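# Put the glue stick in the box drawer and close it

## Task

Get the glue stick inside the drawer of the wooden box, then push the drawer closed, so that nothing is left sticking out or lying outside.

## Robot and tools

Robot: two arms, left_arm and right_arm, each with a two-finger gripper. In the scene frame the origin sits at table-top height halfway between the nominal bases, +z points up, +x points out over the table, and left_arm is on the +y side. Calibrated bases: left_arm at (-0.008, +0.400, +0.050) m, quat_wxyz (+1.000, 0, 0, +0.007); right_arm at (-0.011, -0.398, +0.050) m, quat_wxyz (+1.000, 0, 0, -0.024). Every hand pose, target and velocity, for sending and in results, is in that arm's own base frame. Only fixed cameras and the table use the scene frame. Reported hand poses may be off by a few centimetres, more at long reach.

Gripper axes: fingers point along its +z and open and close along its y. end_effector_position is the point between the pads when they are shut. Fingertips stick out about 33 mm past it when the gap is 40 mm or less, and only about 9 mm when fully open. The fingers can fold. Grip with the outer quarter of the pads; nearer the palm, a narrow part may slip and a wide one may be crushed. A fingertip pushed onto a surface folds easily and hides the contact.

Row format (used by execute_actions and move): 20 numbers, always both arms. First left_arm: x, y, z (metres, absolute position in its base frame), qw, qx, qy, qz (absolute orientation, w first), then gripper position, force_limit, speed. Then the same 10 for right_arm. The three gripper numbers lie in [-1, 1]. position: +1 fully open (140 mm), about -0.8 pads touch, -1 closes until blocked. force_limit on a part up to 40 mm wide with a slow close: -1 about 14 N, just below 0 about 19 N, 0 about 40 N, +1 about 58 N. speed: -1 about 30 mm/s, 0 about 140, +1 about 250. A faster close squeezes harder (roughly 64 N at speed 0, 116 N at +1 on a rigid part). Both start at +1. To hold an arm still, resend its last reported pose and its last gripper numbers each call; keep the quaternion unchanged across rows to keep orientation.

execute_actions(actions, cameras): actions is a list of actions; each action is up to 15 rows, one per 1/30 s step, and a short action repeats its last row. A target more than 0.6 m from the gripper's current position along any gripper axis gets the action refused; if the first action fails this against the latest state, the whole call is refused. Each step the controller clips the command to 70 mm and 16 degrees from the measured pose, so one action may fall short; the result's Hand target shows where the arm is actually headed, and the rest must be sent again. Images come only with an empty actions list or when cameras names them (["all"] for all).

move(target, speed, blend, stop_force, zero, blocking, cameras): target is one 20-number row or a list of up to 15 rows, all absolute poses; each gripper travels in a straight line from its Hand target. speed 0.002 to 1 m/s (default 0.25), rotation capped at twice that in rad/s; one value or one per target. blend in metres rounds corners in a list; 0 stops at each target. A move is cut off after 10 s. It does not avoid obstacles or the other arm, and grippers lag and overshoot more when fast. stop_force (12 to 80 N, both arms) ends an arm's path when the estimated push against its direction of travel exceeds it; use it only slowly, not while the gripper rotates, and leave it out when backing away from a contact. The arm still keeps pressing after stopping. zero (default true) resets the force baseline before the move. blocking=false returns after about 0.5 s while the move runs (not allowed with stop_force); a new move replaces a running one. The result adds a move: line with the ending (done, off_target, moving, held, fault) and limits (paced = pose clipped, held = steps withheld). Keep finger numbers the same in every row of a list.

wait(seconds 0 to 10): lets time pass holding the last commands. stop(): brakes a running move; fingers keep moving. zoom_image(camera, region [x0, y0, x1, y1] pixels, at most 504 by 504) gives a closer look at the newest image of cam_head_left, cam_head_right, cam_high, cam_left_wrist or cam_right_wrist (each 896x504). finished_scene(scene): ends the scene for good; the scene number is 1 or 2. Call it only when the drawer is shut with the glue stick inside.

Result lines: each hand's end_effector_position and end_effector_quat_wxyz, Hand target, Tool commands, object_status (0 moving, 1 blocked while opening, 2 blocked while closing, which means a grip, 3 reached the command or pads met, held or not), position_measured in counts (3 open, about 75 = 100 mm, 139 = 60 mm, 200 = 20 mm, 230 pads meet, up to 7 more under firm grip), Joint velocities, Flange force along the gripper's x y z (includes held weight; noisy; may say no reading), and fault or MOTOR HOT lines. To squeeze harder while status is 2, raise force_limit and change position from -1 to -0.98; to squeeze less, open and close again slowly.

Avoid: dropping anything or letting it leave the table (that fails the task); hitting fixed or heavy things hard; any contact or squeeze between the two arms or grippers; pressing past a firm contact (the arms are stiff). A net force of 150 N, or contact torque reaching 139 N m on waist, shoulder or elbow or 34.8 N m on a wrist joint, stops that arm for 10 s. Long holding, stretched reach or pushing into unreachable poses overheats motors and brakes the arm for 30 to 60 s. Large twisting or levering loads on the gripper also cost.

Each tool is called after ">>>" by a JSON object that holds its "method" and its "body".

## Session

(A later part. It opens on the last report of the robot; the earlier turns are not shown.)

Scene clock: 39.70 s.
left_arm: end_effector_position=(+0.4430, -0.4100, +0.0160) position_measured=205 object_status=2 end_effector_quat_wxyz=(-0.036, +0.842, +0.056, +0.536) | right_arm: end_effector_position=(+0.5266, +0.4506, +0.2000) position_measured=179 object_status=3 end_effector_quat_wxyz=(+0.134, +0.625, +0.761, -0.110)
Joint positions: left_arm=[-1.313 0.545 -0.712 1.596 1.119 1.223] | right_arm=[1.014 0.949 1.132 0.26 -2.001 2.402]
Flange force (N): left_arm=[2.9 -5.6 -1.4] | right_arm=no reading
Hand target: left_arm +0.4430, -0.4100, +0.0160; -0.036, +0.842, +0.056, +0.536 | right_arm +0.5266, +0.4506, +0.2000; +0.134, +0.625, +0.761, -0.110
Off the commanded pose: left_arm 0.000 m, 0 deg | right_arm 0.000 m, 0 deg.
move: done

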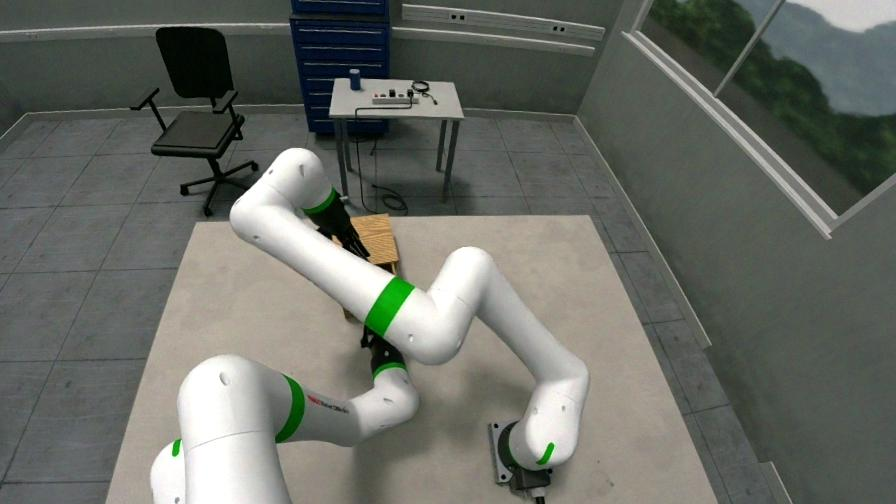

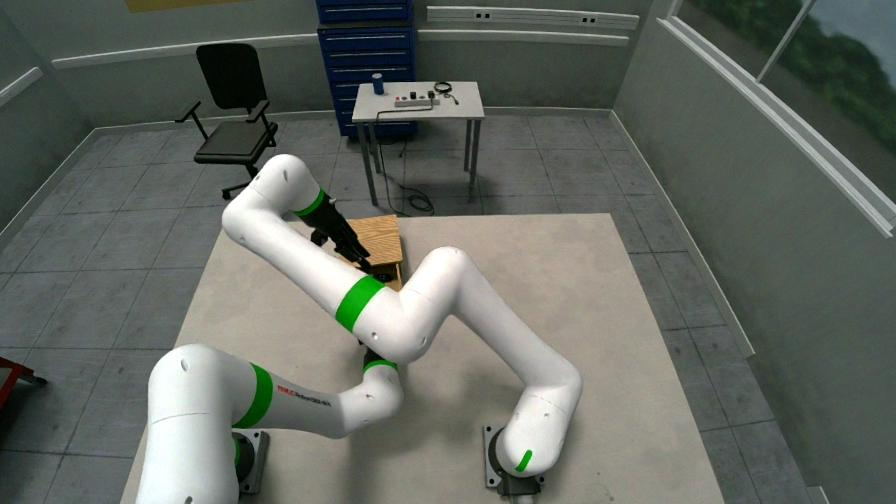

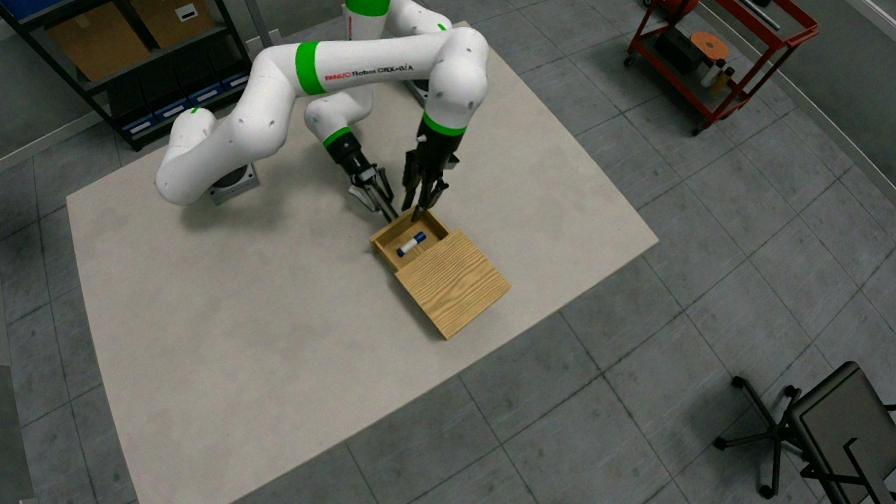

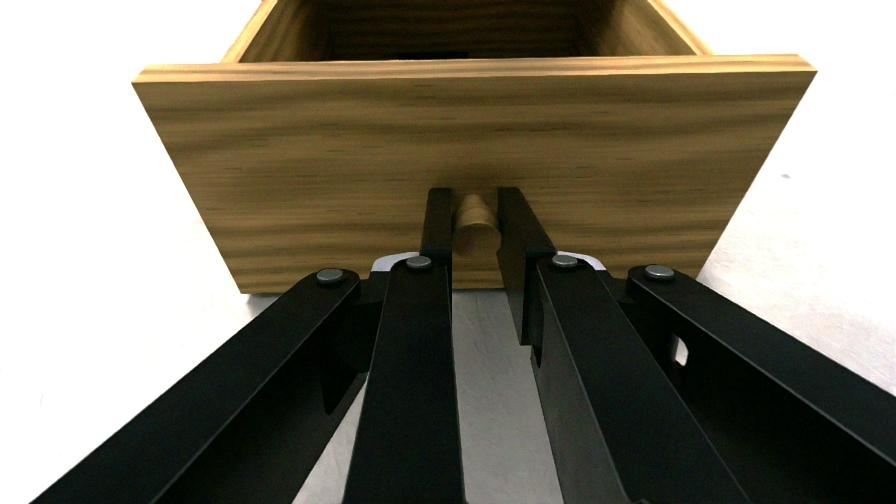

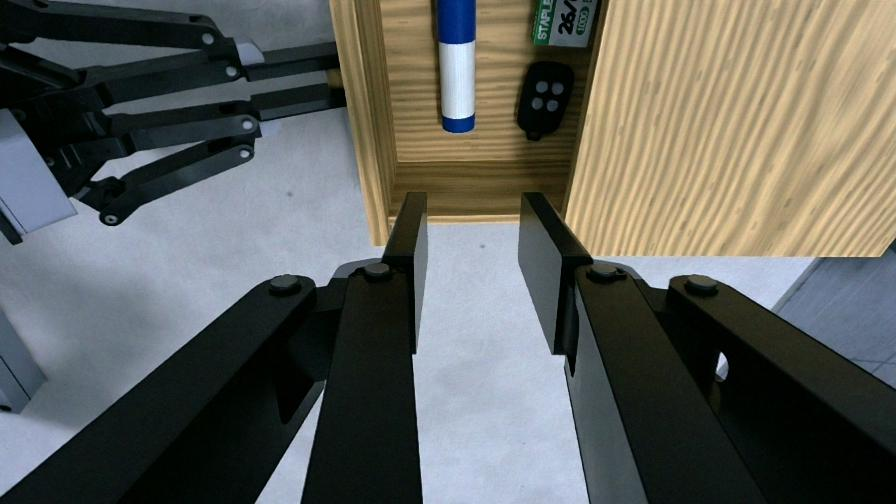

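>>> {"method": "move", "body": {"target": [0.552,-0.3955,0.016,-0.0356,0.8415,0.0559,0.5361,-1,-0.5,-1,0.5266,0.4506,0.20,-0.1341,-0.6254,-0.7608,0.1103,-0.4,-0.5,-1], "speed": 0.05, "cameras": ["cam_left_wrist","cam_right_wrist"]}}

>>> {"method": "move", "body": {"target": [0.5679,-0.3934,0.016,-0.0356,0.8415,0.0559,0.5361,-1,-0.5,-1,0.5266,0.4506,0.20,-0.1341,-0.6254,-0.7608,0.1103,-0.4,-0.5,-1], "speed": 0.015, "stop_force": 12, "cameras": ["all"]}}

Scene clock: 42.47 s.
left_arm: end_effector_position=(+0.5520, -0.3955, +0.0160) position_measured=205 object_status=2 end_effector_quat_wxyz=(-0.036, +0.842, +0.056, +0.536) | right_arm: end_effector_position=(+0.5266, +0.4506, +0.2000) position_measured=179 object_status=3 end_effector_quat_wxyz=(+0.134, +0.625, +0.761, -0.110)
Joint positions: left_arm=[-1.024 0.587 -0.63 1.339 1.021 1.19] | right_arm=[1.014 0.949 1.132 0.26 -2.001 2.402]
Flange force (N): left_arm=[8.3 -20.2 -13.9] | right_arm=no reading
Hand target: left_arm +0.5520, -0.3955, +0.0160; -0.036, +0.842, +0.056, +0.536 | right_arm +0.5266, +0.4506, +0.2000; +0.134, +0.625, +0.761, -0.110
Off the commanded pose: left_arm 0.000 m, 0 deg | right_arm 0.000 m, 0 deg.
move: done
Images, in order (width x height): cam_left_wrist 896x504, cam_right_wrist 896x504.

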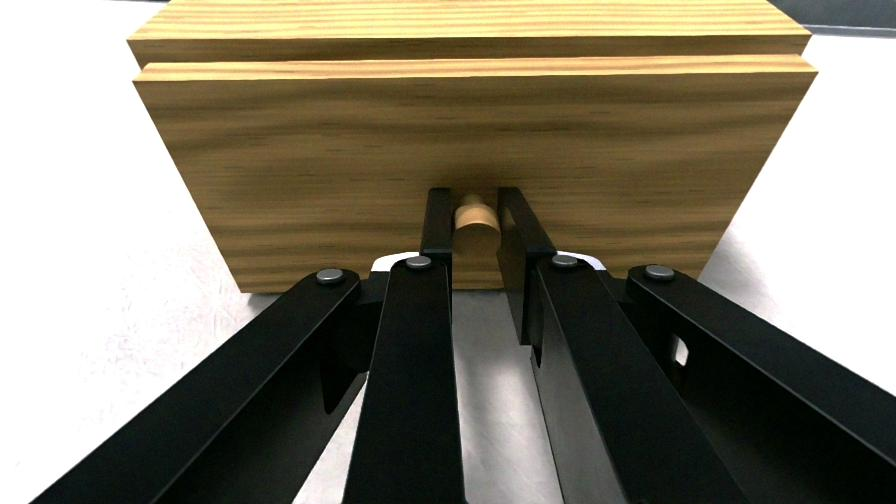

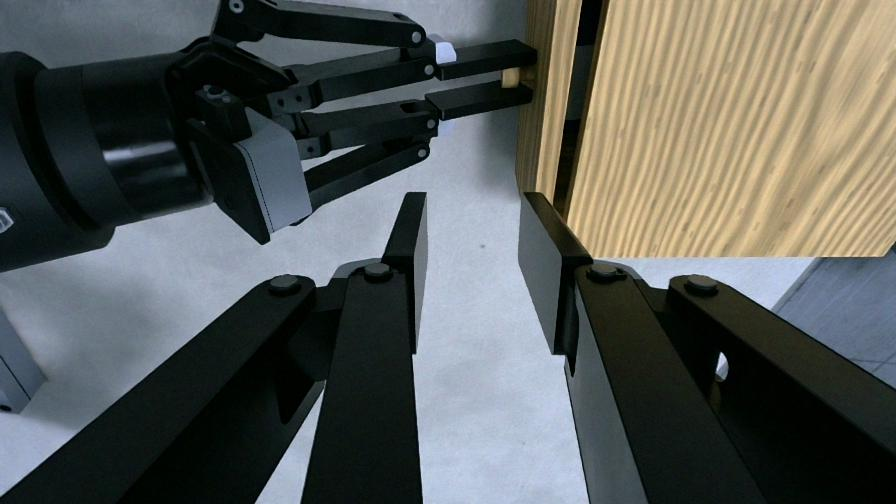

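Scene clock: 43.97 s.
left_arm: end_effector_position=(+0.5654, -0.3941, +0.0161) position_measured=205 object_status=2 end_effector_quat_wxyz=(-0.035, +0.842, +0.056, +0.536) | right_arm: end_effector_position=(+0.5266, +0.4506, +0.2000) position_measured=179 object_status=3 end_effector_quat_wxyz=(+0.134, +0.625, +0.761, -0.110)
Joint positions: left_arm=[-0.993 0.595 -0.614 1.312 1.008 1.184] | right_arm=[1.014 0.949 1.132 0.26 -2.001 2.402]
Flange force (N): left_arm=[7.3 -9.9 -19.1] | right_arm=no reading
Hand target: left_arm +0.5654, -0.3940, +0.0161; -0.035, +0.842, +0.056, +0.536 | right_arm +0.5266, +0.4506, +0.2000; +0.134, +0.625, +0.761, -0.110
Off the commanded pose: left_arm 0.003 m, 0 deg | right_arm 0.000 m, 0 deg.
move: contact (left_arm)

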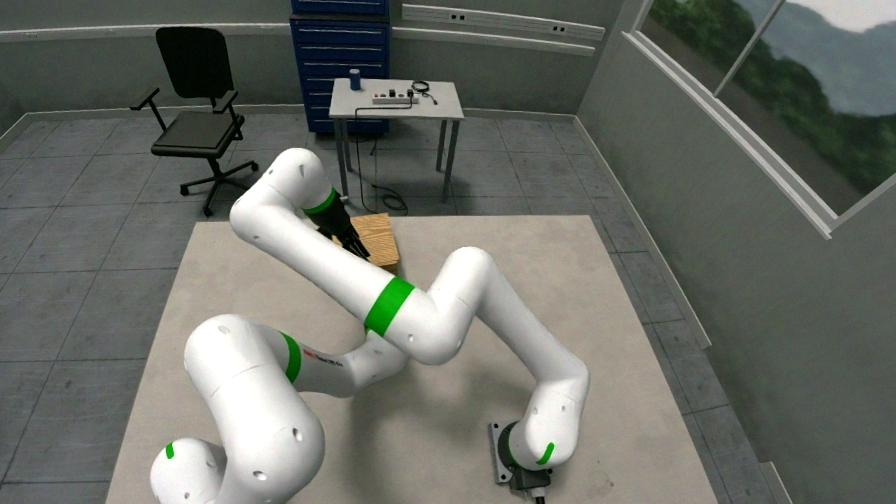

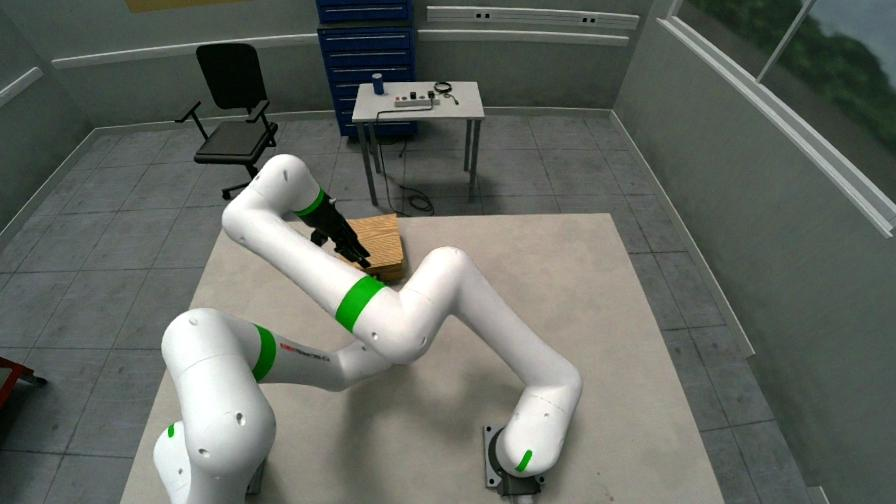

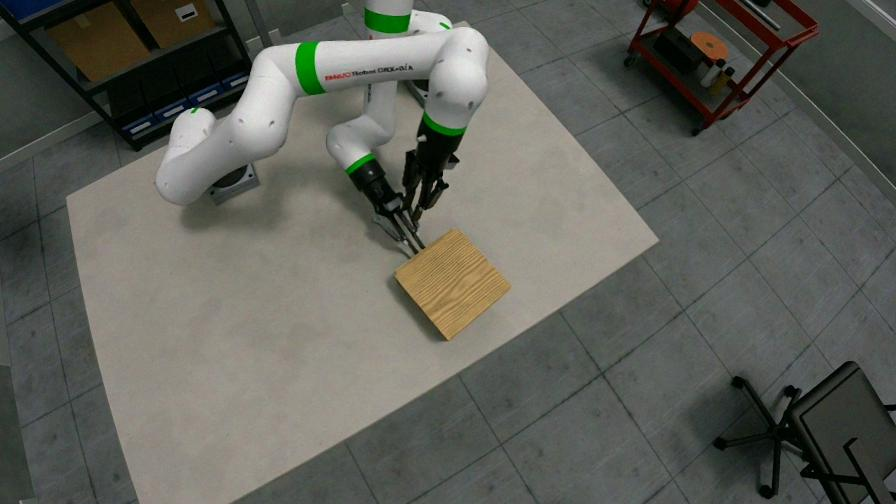

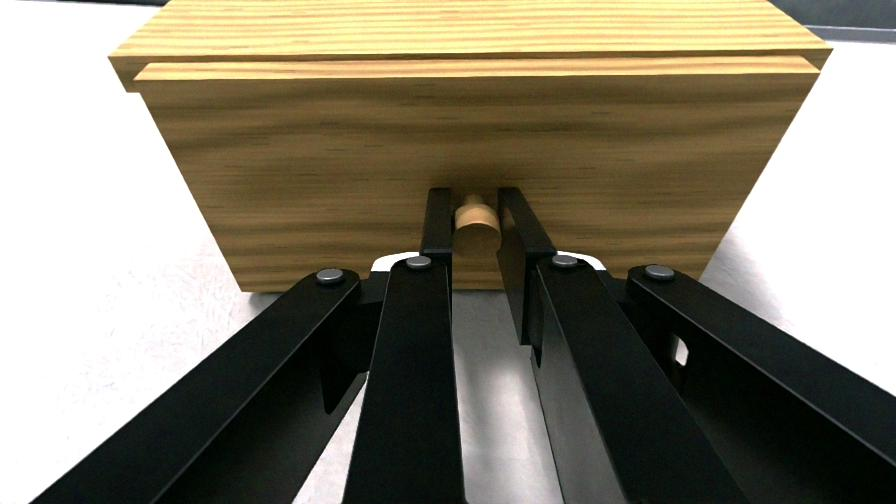

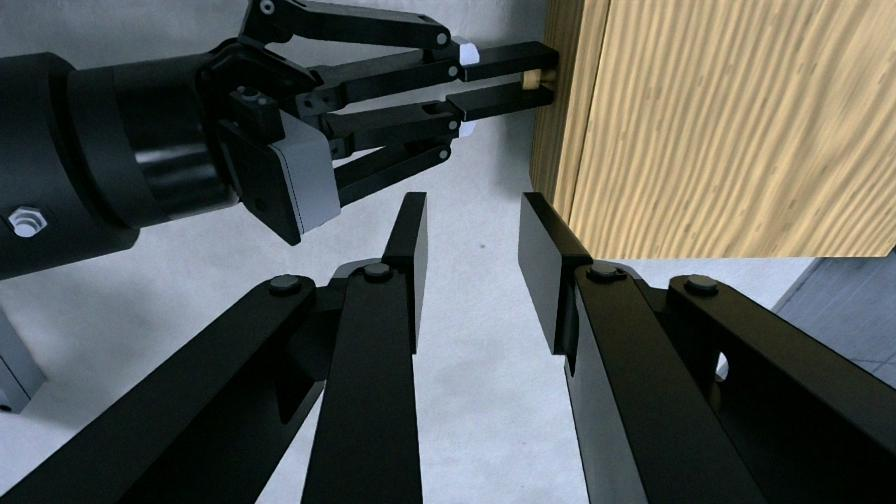

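>>> {"method": "zoom_image", "body": {"camera": "cam_right_wrist", "region": [500, 0, 700, 280]}}

>>> {"method": "zoom_image", "body": {"camera": "cam_left_wrist", "region": [90, 0, 300, 120]}}

Scaled by 1.800 from the camera's 896x504 image, which has a finer 1280x720 frame.

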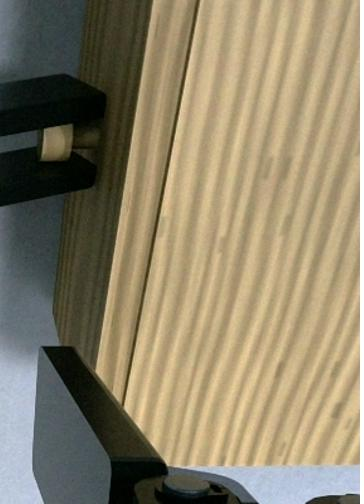

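Scaled by 2.400 from the camera's 896x504 image, which has a finer 1280x720 frame.

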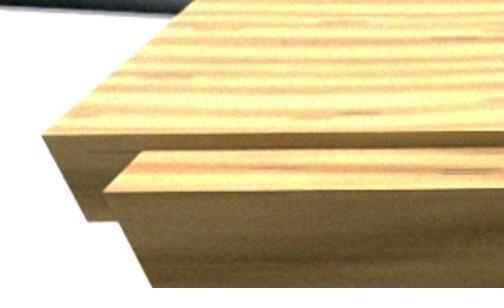

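>>> {"method": "move", "body": {"target": [[0.5646,-0.394,0.016,-0.0356,0.8415,0.0559,0.5361,-1,-0.5,-1,0.5266,0.4506,0.20,-0.1341,-0.6254,-0.7608,0.1103,-0.4,-0.5,-1],[0.5646,-0.394,0.016,-0.0356,0.8415,0.0559,0.5361,-0.2,-0.5,-1,0.5266,0.4506,0.20,-0.1341,-0.6254,-0.7608,0.1103,-0.4,-0.5,-1],[0.485,-0.405,0.02,-0.0356,0.8415,0.0559,0.5361,-0.2,-0.5,-1,0.5266,0.4506,0.20,-0.1341,-0.6254,-0.7608,0.1103,-0.4,-0.5,-1]], "speed": [0.02,0.02,0.08], "cameras": ["all"]}}

Scene clock: 48.97 s.
left_arm: end_effector_position=(+0.4850, -0.4050, +0.0200) position_measured=154 object_status=3 end_effector_quat_wxyz=(-0.036, +0.842, +0.056, +0.536) | right_arm: end_effector_position=(+0.5266, +0.4506, +0.2000) position_measured=179 object_status=3 end_effector_quat_wxyz=(+0.134, +0.625, +0.761, -0.110)
Joint positions: left_arm=[-1.198 0.549 -0.689 1.496 1.082 1.203] | right_arm=[1.014 0.949 1.132 0.26 -2.001 2.402]
Flange force (N): left_arm=[3.4 -5.3 -2.8] | right_arm=no reading
Hand target: left_arm +0.4850, -0.4050, +0.0200; -0.036, +0.842, +0.056, +0.536 | right_arm +0.5266, +0.4506, +0.2000; +0.134, +0.625, +0.761, -0.110
Off the commanded pose: left_arm 0.000 m, 0 deg | right_arm 0.000 m, 0 deg.
move: done

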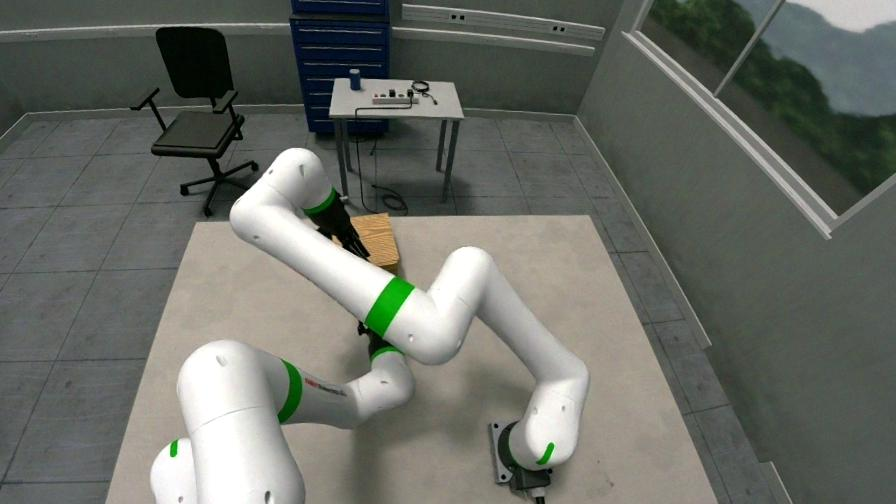

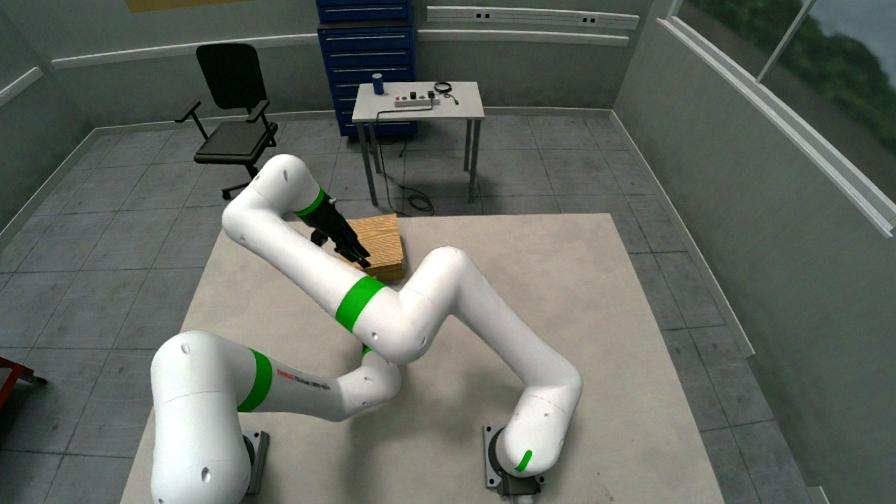

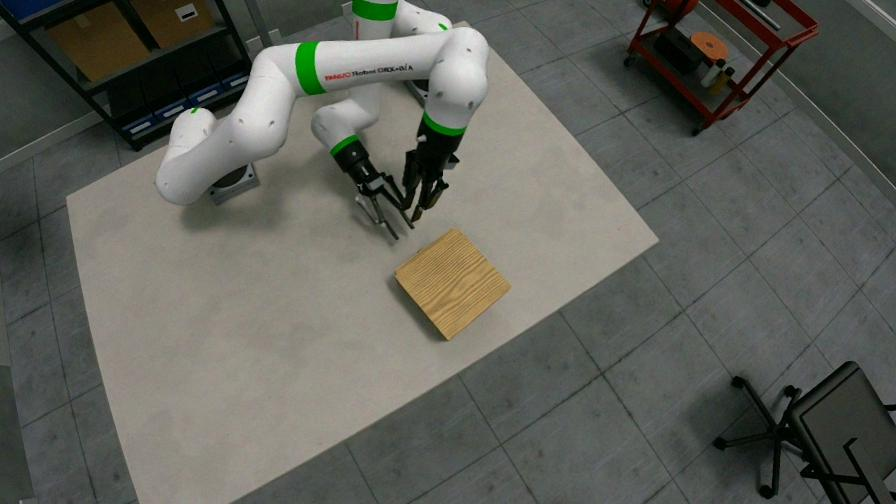

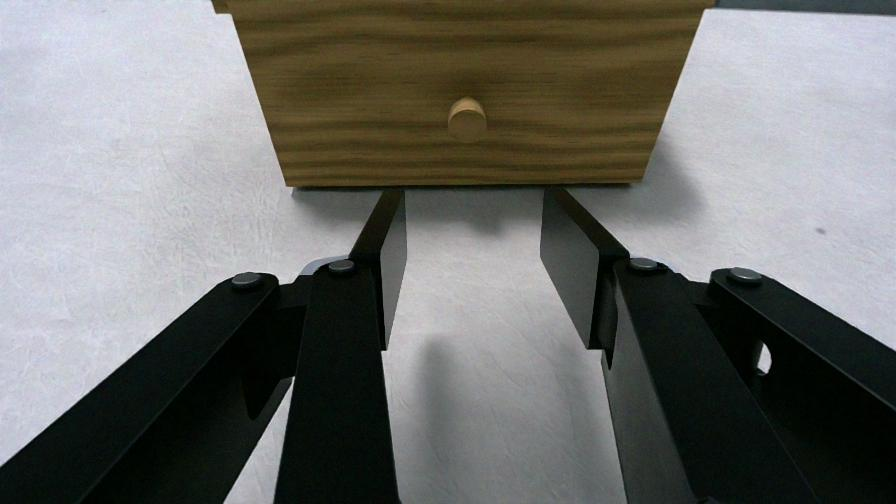

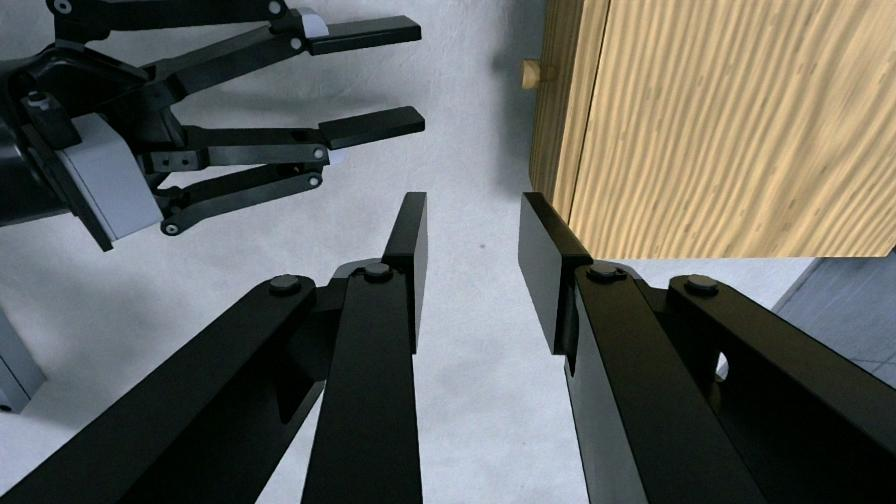

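Closed, glue stick inside.

>>> {"method": "finished_scene", "body": {"scene": 1}}

The scene is finished: the task was done.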